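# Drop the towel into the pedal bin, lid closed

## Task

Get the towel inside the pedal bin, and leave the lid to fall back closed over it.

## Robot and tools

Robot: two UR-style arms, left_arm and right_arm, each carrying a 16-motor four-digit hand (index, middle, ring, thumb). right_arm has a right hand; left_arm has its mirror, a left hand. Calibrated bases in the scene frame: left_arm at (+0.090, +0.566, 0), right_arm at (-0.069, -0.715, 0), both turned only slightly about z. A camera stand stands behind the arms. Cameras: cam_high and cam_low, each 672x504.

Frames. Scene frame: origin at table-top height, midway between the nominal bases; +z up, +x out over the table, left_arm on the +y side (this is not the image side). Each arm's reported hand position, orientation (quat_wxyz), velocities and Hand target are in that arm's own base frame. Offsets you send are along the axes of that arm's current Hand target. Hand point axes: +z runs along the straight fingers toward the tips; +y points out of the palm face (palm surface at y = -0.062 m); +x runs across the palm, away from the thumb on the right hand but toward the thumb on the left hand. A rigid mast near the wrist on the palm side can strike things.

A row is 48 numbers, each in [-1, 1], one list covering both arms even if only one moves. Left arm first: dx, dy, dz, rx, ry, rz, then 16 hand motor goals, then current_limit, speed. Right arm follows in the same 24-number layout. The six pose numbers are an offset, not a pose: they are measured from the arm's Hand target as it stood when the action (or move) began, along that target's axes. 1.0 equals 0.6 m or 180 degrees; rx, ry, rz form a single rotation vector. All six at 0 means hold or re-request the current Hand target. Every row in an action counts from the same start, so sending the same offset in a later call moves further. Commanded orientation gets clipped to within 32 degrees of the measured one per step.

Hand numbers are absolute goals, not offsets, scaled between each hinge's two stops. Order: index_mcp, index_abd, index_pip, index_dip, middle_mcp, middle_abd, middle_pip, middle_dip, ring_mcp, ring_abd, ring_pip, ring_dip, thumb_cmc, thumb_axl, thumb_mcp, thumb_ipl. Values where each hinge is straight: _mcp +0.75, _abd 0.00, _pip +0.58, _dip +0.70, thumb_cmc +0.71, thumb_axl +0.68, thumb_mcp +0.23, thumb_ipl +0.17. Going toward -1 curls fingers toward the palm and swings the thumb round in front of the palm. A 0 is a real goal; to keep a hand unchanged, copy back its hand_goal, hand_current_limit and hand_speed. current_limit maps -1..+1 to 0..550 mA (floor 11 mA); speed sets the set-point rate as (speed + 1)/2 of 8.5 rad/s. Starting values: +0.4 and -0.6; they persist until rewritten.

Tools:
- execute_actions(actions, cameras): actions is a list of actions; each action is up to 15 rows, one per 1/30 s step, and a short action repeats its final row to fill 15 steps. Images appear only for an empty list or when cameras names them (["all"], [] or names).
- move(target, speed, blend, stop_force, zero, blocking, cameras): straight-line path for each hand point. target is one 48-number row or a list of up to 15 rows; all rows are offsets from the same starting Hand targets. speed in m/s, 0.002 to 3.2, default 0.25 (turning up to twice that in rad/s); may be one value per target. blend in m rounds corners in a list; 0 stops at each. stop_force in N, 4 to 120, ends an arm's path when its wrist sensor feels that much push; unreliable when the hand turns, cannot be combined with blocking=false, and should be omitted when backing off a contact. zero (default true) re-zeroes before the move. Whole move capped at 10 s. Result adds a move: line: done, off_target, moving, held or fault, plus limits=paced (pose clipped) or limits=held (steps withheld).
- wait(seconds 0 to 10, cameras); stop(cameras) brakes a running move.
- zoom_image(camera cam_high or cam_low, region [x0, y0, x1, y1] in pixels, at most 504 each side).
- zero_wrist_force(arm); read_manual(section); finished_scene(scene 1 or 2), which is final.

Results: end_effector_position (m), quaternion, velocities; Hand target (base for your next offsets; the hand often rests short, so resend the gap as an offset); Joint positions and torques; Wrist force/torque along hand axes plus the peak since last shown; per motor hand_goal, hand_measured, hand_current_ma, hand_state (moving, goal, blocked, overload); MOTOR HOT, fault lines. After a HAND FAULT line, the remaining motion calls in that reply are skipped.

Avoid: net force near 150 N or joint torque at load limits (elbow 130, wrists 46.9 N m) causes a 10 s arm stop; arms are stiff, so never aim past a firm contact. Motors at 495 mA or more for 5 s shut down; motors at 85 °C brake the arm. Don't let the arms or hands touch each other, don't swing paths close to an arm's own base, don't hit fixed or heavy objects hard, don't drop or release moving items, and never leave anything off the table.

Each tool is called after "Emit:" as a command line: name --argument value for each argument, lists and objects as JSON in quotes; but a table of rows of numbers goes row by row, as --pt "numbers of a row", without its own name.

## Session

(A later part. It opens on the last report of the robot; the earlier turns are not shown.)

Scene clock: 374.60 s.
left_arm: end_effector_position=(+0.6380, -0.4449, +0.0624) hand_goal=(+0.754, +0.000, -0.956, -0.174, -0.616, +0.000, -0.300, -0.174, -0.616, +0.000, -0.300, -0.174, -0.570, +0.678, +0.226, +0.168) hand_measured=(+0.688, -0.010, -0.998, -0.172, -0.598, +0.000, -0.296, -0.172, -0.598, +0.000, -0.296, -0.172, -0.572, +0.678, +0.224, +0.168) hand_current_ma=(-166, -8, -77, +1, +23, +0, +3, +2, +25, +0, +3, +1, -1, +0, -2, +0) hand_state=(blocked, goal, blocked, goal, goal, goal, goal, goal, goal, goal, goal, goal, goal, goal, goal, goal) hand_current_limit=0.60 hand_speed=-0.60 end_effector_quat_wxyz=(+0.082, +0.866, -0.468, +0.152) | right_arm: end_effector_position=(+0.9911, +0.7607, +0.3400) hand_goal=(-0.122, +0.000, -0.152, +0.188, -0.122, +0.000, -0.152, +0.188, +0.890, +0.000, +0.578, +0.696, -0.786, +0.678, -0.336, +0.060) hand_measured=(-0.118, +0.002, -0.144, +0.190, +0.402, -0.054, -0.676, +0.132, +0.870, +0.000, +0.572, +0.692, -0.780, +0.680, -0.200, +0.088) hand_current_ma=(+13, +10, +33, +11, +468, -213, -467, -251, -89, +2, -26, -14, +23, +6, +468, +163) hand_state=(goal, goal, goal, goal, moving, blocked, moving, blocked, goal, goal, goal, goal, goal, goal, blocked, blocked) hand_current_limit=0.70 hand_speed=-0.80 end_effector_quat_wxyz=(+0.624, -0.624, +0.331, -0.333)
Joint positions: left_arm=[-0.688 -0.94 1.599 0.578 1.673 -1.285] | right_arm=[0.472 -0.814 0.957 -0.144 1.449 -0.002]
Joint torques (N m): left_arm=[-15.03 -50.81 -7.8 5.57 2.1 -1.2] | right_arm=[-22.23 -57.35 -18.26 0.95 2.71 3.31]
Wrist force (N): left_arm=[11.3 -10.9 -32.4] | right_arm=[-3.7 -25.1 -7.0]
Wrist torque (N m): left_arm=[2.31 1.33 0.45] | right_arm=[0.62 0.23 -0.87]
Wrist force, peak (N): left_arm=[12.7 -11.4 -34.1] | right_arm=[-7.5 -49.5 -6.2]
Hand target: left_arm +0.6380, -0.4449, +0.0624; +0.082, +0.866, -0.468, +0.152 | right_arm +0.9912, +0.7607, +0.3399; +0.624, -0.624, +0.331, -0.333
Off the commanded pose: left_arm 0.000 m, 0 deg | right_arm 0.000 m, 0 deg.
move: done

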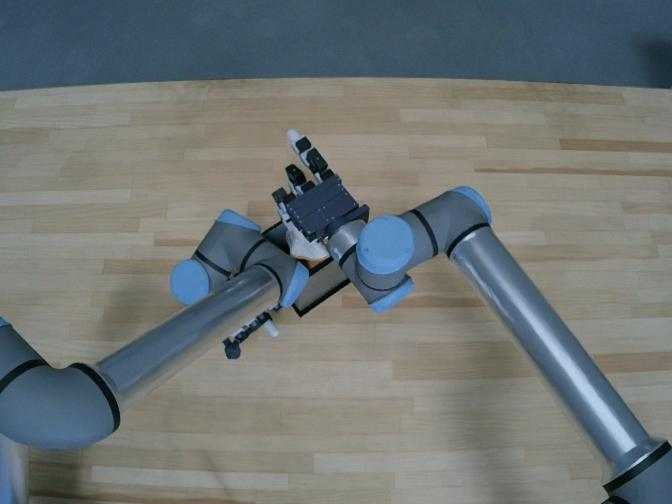

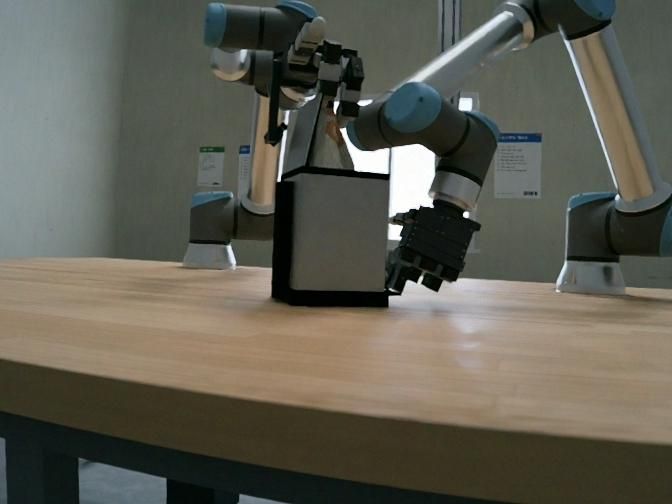

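Emit:
move --pt "0 0 0 0 0 0 0.753 0 -0.956 -0.174 -0.616 0 -0.3 -0.174 -0.616 0 -0.3 -0.174 -0.571 0.677 0.225 0.168 0.6 -0.6 0 -0.0583 0 0 0 0 -0.123 0 -0.153 0.188 -0.123 0 -0.153 0.188 0.89 0 0.577 0.696 -0.786 0.677 -0.337 0.06 0.7 -0.8" --pt "0 0 0 0 0 0 0.753 0 -0.956 -0.174 -0.616 0 -0.3 -0.174 -0.616 0 -0.3 -0.174 -0.571 0.677 0.225 0.168 0.6 -0.6 -0.0333 -0.0583 0.025 0 0 0 -0.123 0 -0.153 0.188 -0.123 0 -0.153 0.188 0.89 0 0.577 0.696 -0.786 0.677 -0.337 0.06 0.7 -0.8" --speed 0.1 --blend '[0.008,0]' --cameras '["all"]'

Emit:
zoom_image --camera "cam_low" --region '[250, 0, 480, 310]'

Emit:
zoom_image --camera "cam_high" --region '[220, 150, 380, 330]'

Scene clock: 390.60 s.
left_arm: end_effector_position=(+0.6380, -0.4449, +0.0624) hand_goal=(+0.754, +0.000, -0.956, -0.174, -0.616, +0.000, -0.300, -0.174, -0.616, +0.000, -0.300, -0.174, -0.570, +0.678, +0.226, +0.168) hand_measured=(+0.688, -0.010, -0.998, -0.172, -0.598, +0.000, -0.296, -0.172, -0.598, +0.000, -0.296, -0.172, -0.572, +0.678, +0.224, +0.168) hand_current_ma=(-166, -9, -77, +1, +23, +0, +3, +2, +25, +0, +3, +1, -1, +0, -2, +0) hand_state=(blocked, goal, blocked, goal, goal, goal, goal, goal, goal, goal, goal, goal, goal, goal, goal, goal) hand_current_limit=0.60 hand_speed=-0.60 end_effector_quat_wxyz=(+0.082, +0.866, -0.468, +0.152) | right_arm: end_effector_position=(+0.9923, +0.7857, +0.3749) hand_goal=(-0.122, +0.000, -0.152, +0.188, -0.122, +0.000, -0.152, +0.188, +0.890, +0.000, +0.578, +0.696, -0.786, +0.678, -0.336, +0.060) hand_measured=(-0.130, +0.008, -0.150, +0.190, -0.036, -0.012, -0.170, +0.150, +0.870, +0.000, +0.572, +0.692, -0.734, +0.692, -0.050, +0.104) hand_current_ma=(-35, +30, +4, +9, +414, -39, -78, -163, -89, +2, -26, -14, +240, +76, +468, +269) hand_state=(goal, goal, goal, goal, moving, goal, goal, blocked, goal, goal, goal, goal, blocked, goal, blocked, blocked) hand_current_limit=0.70 hand_speed=-0.80 end_effector_quat_wxyz=(+0.624, -0.624, +0.331, -0.333)
Joint positions: left_arm=[-0.688 -0.94 1.599 0.578 1.673 -1.285] | right_arm=[0.494 -0.787 0.849 -0.063 1.471 -0.002]
Joint torques (N m): left_arm=[-9.19 -50.09 -10.29 5.45 1.99 1.14] | right_arm=[14.47 -95.62 -49.95 -0.73 2.02 -1.28]
Wrist force (N): left_arm=[7.9 -8.3 -27.1] | right_arm=[0.6 2.1 -1.0]
Wrist torque (N m): left_arm=[1.94 1.13 0.33] | right_arm=[0.41 -0.05 0.15]
Wrist force, peak (N): left_arm=[11.4 -11.2 -33.0] | right_arm=[-3.6 -25.7 -7.4]
Hand target: left_arm +0.6380, -0.4449, +0.0624; +0.082, +0.866, -0.468, +0.152 | right_arm +0.9923, +0.7857, +0.3749; +0.624, -0.624, +0.331, -0.333
Off the commanded pose: left_arm 0.000 m, 0 deg | right_arm 0.000 m, 0 deg.
move: done

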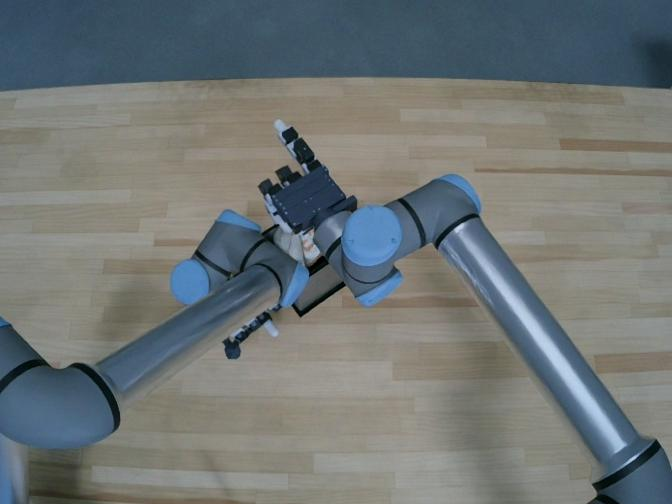

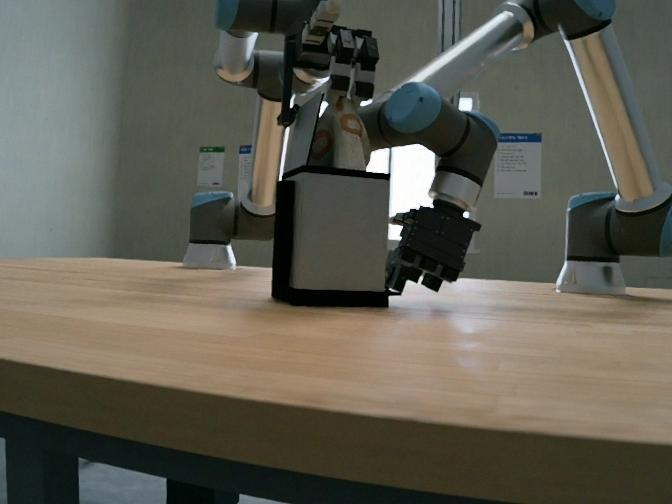

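Scaled by 1.626 from the camera's 672x504 image, which has a finer 960x720 frame.

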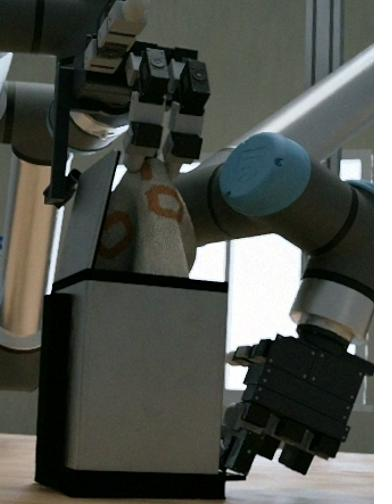

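Scaled by 2.800 from the camera's 672x504 image, which has a finer 960x720 frame.

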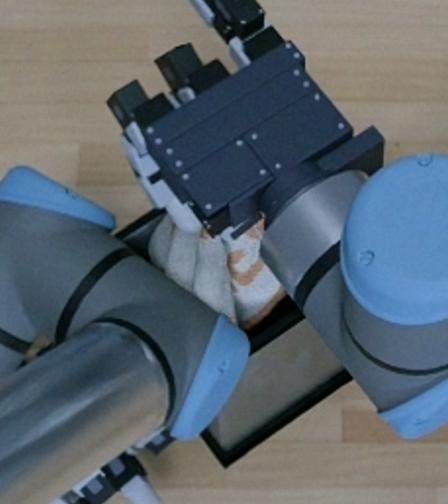

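Emit:
move --target '[0,0,0,0,0,0,0.753,0,-0.956,-0.174,-0.616,0,-0.3,-0.174,-0.616,0,-0.3,-0.174,-0.571,0.677,0.225,0.168,0.6,-0.6,-0.008,0.09,0.005,0,0,0,-0.123,0,-0.153,0.188,-0.123,0,-0.153,0.188,0.89,0,0.577,0.696,-0.786,0.677,-0.337,0.06,0.7,-0.8]' --speed 0.06 --stop_force 12 --cameras '["all"]'

Emit:
zoom_image --camera "cam_low" --region '[250, 0, 480, 310]'

Emit:
zoom_image --camera "cam_high" --region '[220, 150, 380, 330]'

Scene clock: 398.80 s.
left_arm: end_effector_position=(+0.6380, -0.4449, +0.0624) hand_goal=(+0.754, +0.000, -0.956, -0.174, -0.616, +0.000, -0.300, -0.174, -0.616, +0.000, -0.300, -0.174, -0.570, +0.678, +0.226, +0.168) hand_measured=(+0.688, -0.010, -0.998, -0.172, -0.598, +0.000, -0.296, -0.172, -0.598, +0.000, -0.296, -0.172, -0.572, +0.678, +0.224, +0.168) hand_current_ma=(-166, -9, -77, +1, +23, +0, +3, +2, +25, +0, +3, +1, -1, +0, -2, +0) hand_state=(blocked, goal, blocked, goal, goal, goal, goal, goal, goal, goal, goal, goal, goal, goal, goal, goal) hand_current_limit=0.60 hand_speed=-0.60 end_effector_quat_wxyz=(+0.082, +0.866, -0.468, +0.152) | right_arm: end_effector_position=(+0.9922, +0.7913, +0.3209) hand_goal=(-0.122, +0.000, -0.152, +0.188, -0.122, +0.000, -0.152, +0.188, +0.890, +0.000, +0.578, +0.696, -0.786, +0.678, -0.336, +0.060) hand_measured=(-0.130, +0.008, -0.150, +0.190, -0.038, -0.012, -0.170, +0.150, +0.870, +0.000, +0.572, +0.692, -0.734, +0.692, -0.050, +0.104) hand_current_ma=(-35, +30, +4, +9, +415, -39, -74, -163, -89, +2, -26, -14, +240, +76, +467, +269) hand_state=(goal, goal, goal, goal, blocked, goal, goal, blocked, goal, goal, goal, goal, blocked, goal, blocked, blocked) hand_current_limit=0.70 hand_speed=-0.80 end_effector_quat_wxyz=(+0.624, -0.624, +0.331, -0.333)
Joint positions: left_arm=[-0.688 -0.94 1.599 0.578 1.673 -1.285] | right_arm=[0.499 -0.768 0.91 -0.143 1.476 -0.002]
Joint torques (N m): left_arm=[-13.93 -49.32 -27.41 5.15 1.76 0.02] | right_arm=[14.6 -97.92 -36.06 -4.06 2.16 -1.3]
Wrist force (N): left_arm=[8.1 -8.2 -27.3] | right_arm=[0.9 2.1 -0.8]
Wrist torque (N m): left_arm=[1.97 1.11 0.33] | right_arm=[0.43 -0.07 0.18]
Wrist force, peak (N): left_arm=[8.4 -8.7 -27.5] | right_arm=[1.1 3.0 -0.8]
Hand target: left_arm +0.6380, -0.4449, +0.0624; +0.082, +0.866, -0.468, +0.152 | right_arm +0.9922, +0.7913, +0.3209; +0.624, -0.624, +0.331, -0.333
Off the commanded pose: left_arm 0.000 m, 0 deg | right_arm 0.000 m, 0 deg.
move: done

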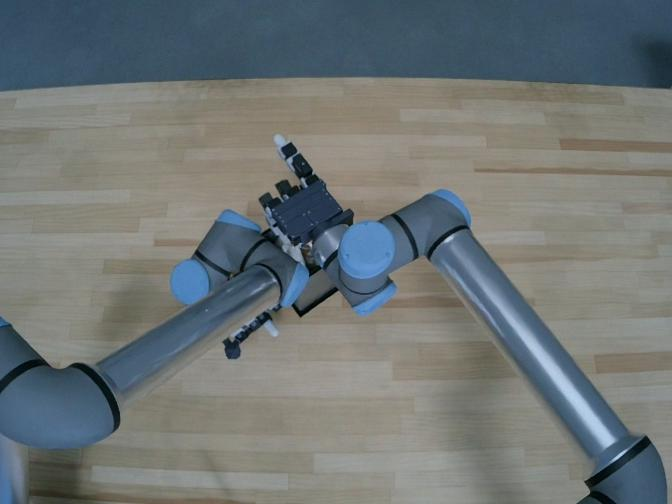

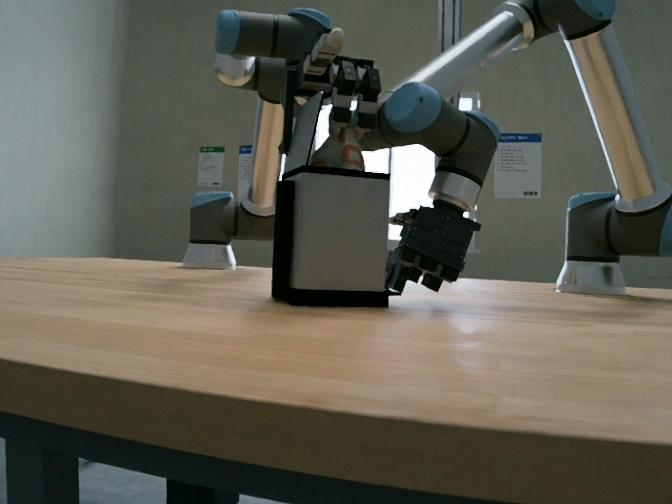

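Scaled by 1.626 from the camera's 672x504 image, which has a finer 960x720 frame.

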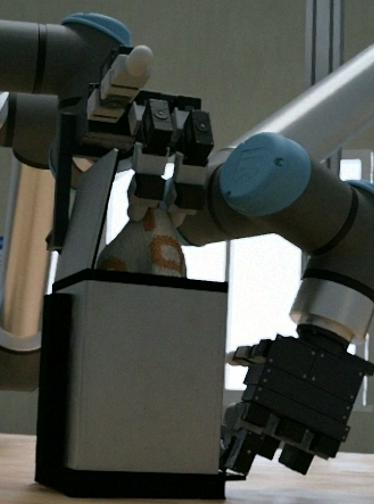

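Scaled by 2.800 from the camera's 672x504 image, which has a finer 960x720 frame.

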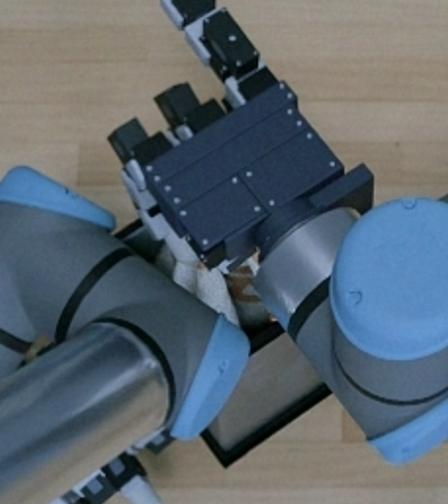

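Emit:
move --target '[0,0,0,0,0,0,0.753,0,-0.956,-0.174,-0.616,0,-0.3,-0.174,-0.616,0,-0.3,-0.174,-0.571,0.677,0.225,0.168,0.6,-0.6,0,0,0,0,0,0,0.342,0,0.285,0.551,0.342,0,0.285,0.551,0.89,0,0.577,0.696,-0.786,0.677,0.1,0.168,0.6,-0.8]' --cameras '["all"]'

Emit:
zoom_image --camera "cam_low" --region '[250, 0, 480, 310]'

Emit:
zoom_image --camera "cam_high" --region '[220, 150, 380, 330]'

Scene clock: 403.47 s.
left_arm: end_effector_position=(+0.6380, -0.4449, +0.0624) hand_goal=(+0.754, +0.000, -0.956, -0.174, -0.616, +0.000, -0.300, -0.174, -0.616, +0.000, -0.300, -0.174, -0.570, +0.678, +0.226, +0.168) hand_measured=(+0.688, -0.010, -0.998, -0.172, -0.598, +0.000, -0.296, -0.172, -0.598, +0.000, -0.296, -0.172, -0.572, +0.678, +0.224, +0.168) hand_current_ma=(-166, -9, -77, +1, +23, +0, +3, +2, +25, +0, +3, +1, -1, +0, -2, +0) hand_state=(blocked, goal, blocked, goal, goal, goal, goal, goal, goal, goal, goal, goal, goal, goal, goal, goal) hand_current_limit=0.60 hand_speed=-0.60 end_effector_quat_wxyz=(+0.082, +0.866, -0.468, +0.152) | right_arm: end_effector_position=(+0.9922, +0.7913, +0.3209) hand_goal=(+0.342, +0.000, +0.286, +0.552, +0.342, +0.000, +0.286, +0.552, +0.890, +0.000, +0.578, +0.696, -0.786, +0.678, +0.100, +0.168) hand_measured=(+0.320, +0.002, +0.280, +0.548, +0.320, -0.004, +0.280, +0.550, +0.870, +0.000, +0.572, +0.692, -0.778, +0.682, +0.098, +0.166) hand_current_ma=(-99, +9, -23, -13, -98, -11, -22, -10, -89, +2, -26, -14, +28, +15, -6, -9) hand_state=(blocked, goal, goal, goal, blocked, goal, goal, goal, goal, goal, goal, goal, goal, goal, goal, goal) hand_current_limit=0.60 hand_speed=-0.80 end_effector_quat_wxyz=(+0.624, -0.624, +0.331, -0.333)
Joint positions: left_arm=[-0.688 -0.94 1.599 0.578 1.673 -1.285] | right_arm=[0.499 -0.768 0.91 -0.143 1.476 -0.002]
Joint torques (N m): left_arm=[-10.81 -51.05 -28.18 5.4 1.96 -0.43] | right_arm=[15.08 -99.04 -35.96 -3.83 1.58 2.77]
Wrist force (N): left_arm=[8.3 -8.8 -27.6] | right_arm=[1.4 2.2 -1.1]
Wrist torque (N m): left_arm=[1.91 1.12 0.36] | right_arm=[0.44 -0.13 0.25]
Wrist force, peak (N): left_arm=[8.3 -8.5 -27.8] | right_arm=[1.4 2.8 -1.2]
Hand target: left_arm +0.6380, -0.4449, +0.0624; +0.082, +0.866, -0.468, +0.152 | right_arm +0.9922, +0.7913, +0.3209; +0.624, -0.624, +0.331, -0.333
Off the commanded pose: left_arm 0.000 m, 0 deg | right_arm 0.000 m, 0 deg.
move: done

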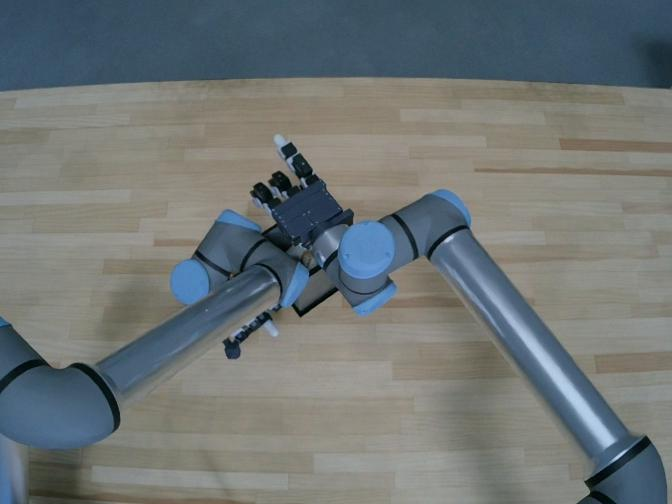

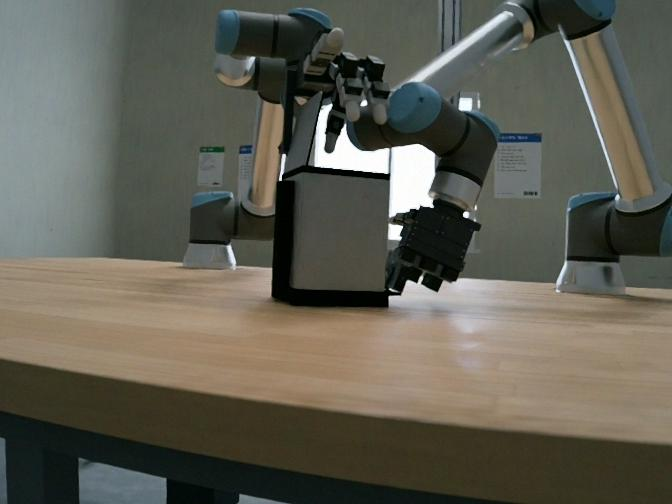

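Scaled by 1.626 from the camera's 672x504 image, which has a finer 960x720 frame.

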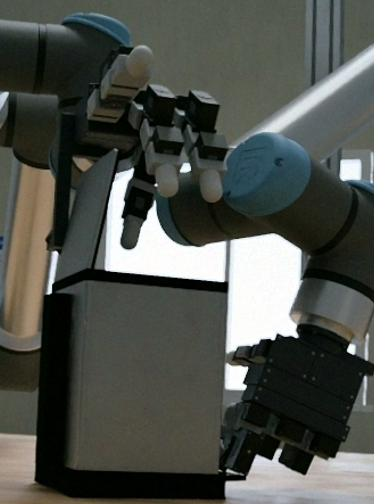

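Scaled by 2.800 from the camera's 672x504 image, which has a finer 960x720 frame.

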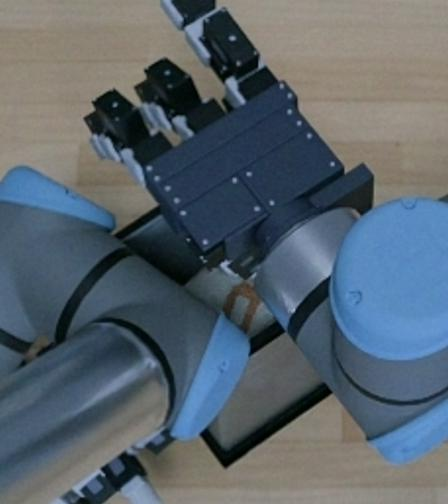

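Emit:
move --pt "0 0 0 0 0 0 0.753 0 -0.956 -0.174 -0.616 0 -0.3 -0.174 -0.616 0 -0.3 -0.174 -0.571 0.677 0.225 0.168 0.6 -0.6 0 -0.2 0 0 0 0 0.342 0 0.285 0.551 0.342 0 0.285 0.551 0.89 0 0.577 0.696 -0.786 0.677 0.1 0.168 0.6 -0.8" --pt "0 0 0 0 0 0 0.753 0 -0.956 -0.174 -0.616 0 -0.3 -0.174 -0.616 0 -0.3 -0.174 -0.571 0.677 0.225 0.168 0.6 -0.6 0 -0.25 -0.5 0 0 0 0.342 0 0.285 0.551 0.342 0 0.285 0.551 0.89 0 0.577 0.696 -0.786 0.677 0.1 0.168 0.6 -0.8" --pt "0.0342 0 -0.094 0 0 0 0.753 0 -0.956 -0.174 -0.616 0 -0.3 -0.174 -0.616 0 -0.3 -0.174 -0.571 0.677 0.225 0.168 0.6 -0.6 0 -0.25 -0.5 0 0 0 0.342 0 0.285 0.551 0.342 0 0.285 0.551 0.89 0 0.577 0.696 -0.786 0.677 0.1 0.168 0.6 -0.8" --speed '[0.2,0.3,0.025]' --blend '[0.03,0,0]' --cameras '["all"]'

Emit:
zoom_image --camera "cam_low" --region '[250, 50, 480, 320]'

Emit:
zoom_image --camera "cam_high" --region '[220, 170, 380, 330]'

Scene clock: 417.07 s.
left_arm: end_effector_position=(+0.6380, -0.4449, +0.1224) hand_goal=(+0.754, +0.000, -0.956, -0.174, -0.616, +0.000, -0.300, -0.174, -0.616, +0.000, -0.300, -0.174, -0.570, +0.678, +0.226, +0.168) hand_measured=(+0.752, +0.002, -0.956, -0.172, -0.598, +0.000, -0.296, -0.172, -0.598, +0.000, -0.296, -0.172, -0.572, +0.678, +0.224, +0.168) hand_current_ma=(-1, +1, +0, +1, +23, +0, +3, +2, +25, +0, +3, +1, -1, +0, -2, +0) hand_state=(goal, goal, goal, goal, goal, goal, goal, goal, goal, goal, goal, goal, goal, goal, goal, goal) hand_current_limit=0.60 hand_speed=-0.60 end_effector_quat_wxyz=(+0.082, +0.866, -0.468, +0.152) | right_arm: end_effector_position=(+0.7433, +0.6236, +0.4706) hand_goal=(+0.342, +0.000, +0.286, +0.552, +0.342, +0.000, +0.286, +0.552, +0.890, +0.000, +0.578, +0.696, -0.786, +0.678, +0.100, +0.168) hand_measured=(+0.322, +0.002, +0.280, +0.548, +0.322, -0.004, +0.280, +0.550, +0.870, +0.000, +0.572, +0.692, -0.780, +0.682, +0.100, +0.166) hand_current_ma=(-88, +9, -22, -13, -88, -10, -20, -10, -88, +2, -26, -14, +26, +14, -3, -9) hand_state=(goal, goal, goal, goal, goal, goal, goal, goal, goal, goal, goal, goal, goal, goal, goal, goal) hand_current_limit=0.60 hand_speed=-0.80 end_effector_quat_wxyz=(+0.624, -0.624, +0.331, -0.333)
Joint positions: left_arm=[-0.688 -0.997 1.569 0.665 1.673 -1.285] | right_arm=[0.459 -1.342 1.522 -0.181 1.436 -0.002]
Joint torques (N m): left_arm=[-16.68 -102.06 -47.13 5.96 -1.18 -2.43] | right_arm=[-18.5 -93.61 -35.67 -4.12 -2.25 3.58]
Wrist force (N): left_arm=[-0.5 1.4 1.2] | right_arm=[0.9 1.8 -1.1]
Wrist torque (N m): left_arm=[0.39 0.27 0.15] | right_arm=[0.39 -0.10 0.12]
Wrist force, peak (N): left_arm=[8.3 -8.6 -27.7] | right_arm=[1.1 3.8 -0.8]
Hand target: left_arm +0.6380, -0.4449, +0.1224; +0.082, +0.866, -0.468, +0.152 | right_arm +0.7433, +0.6236, +0.4706; +0.624, -0.624, +0.331, -0.333
Off the commanded pose: left_arm 0.000 m, 0 deg | right_arm 0.000 m, 0 deg.
move: done

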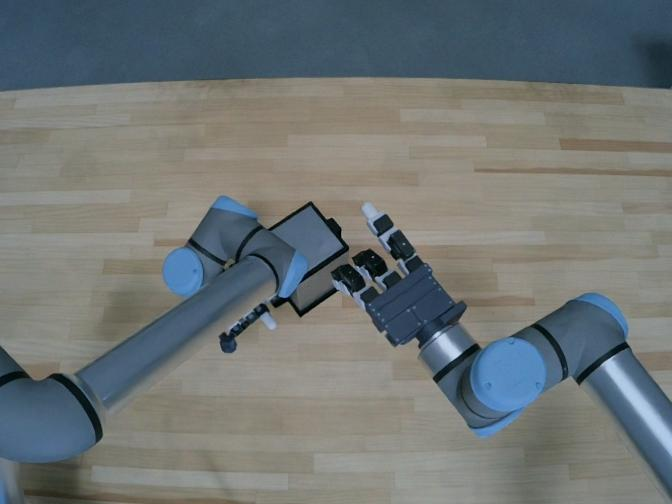

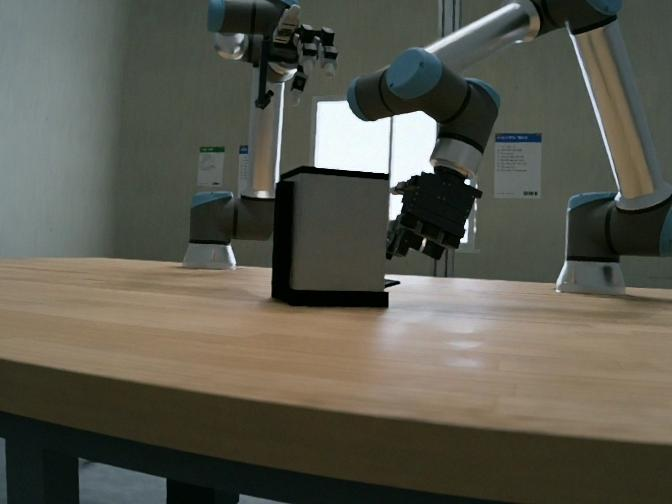

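Scaled by 1.867 from the camera's 672x504 image, which has a finer 960x720 frame.

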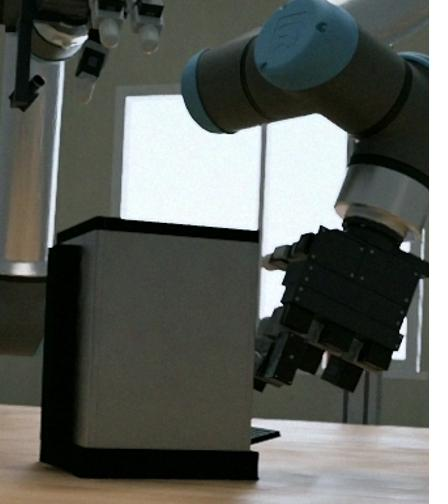

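Scaled by 3.150 from the camera's 672x504 image, which has a finer 960x720 frame.

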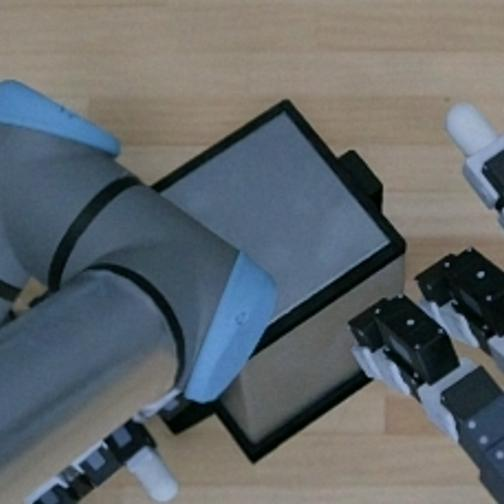

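The lid is shut, the pedal is back up, and no part of the towel shows outside the bin.

Emit:
finished_scene --scene 2

The scene is finished: the task was done.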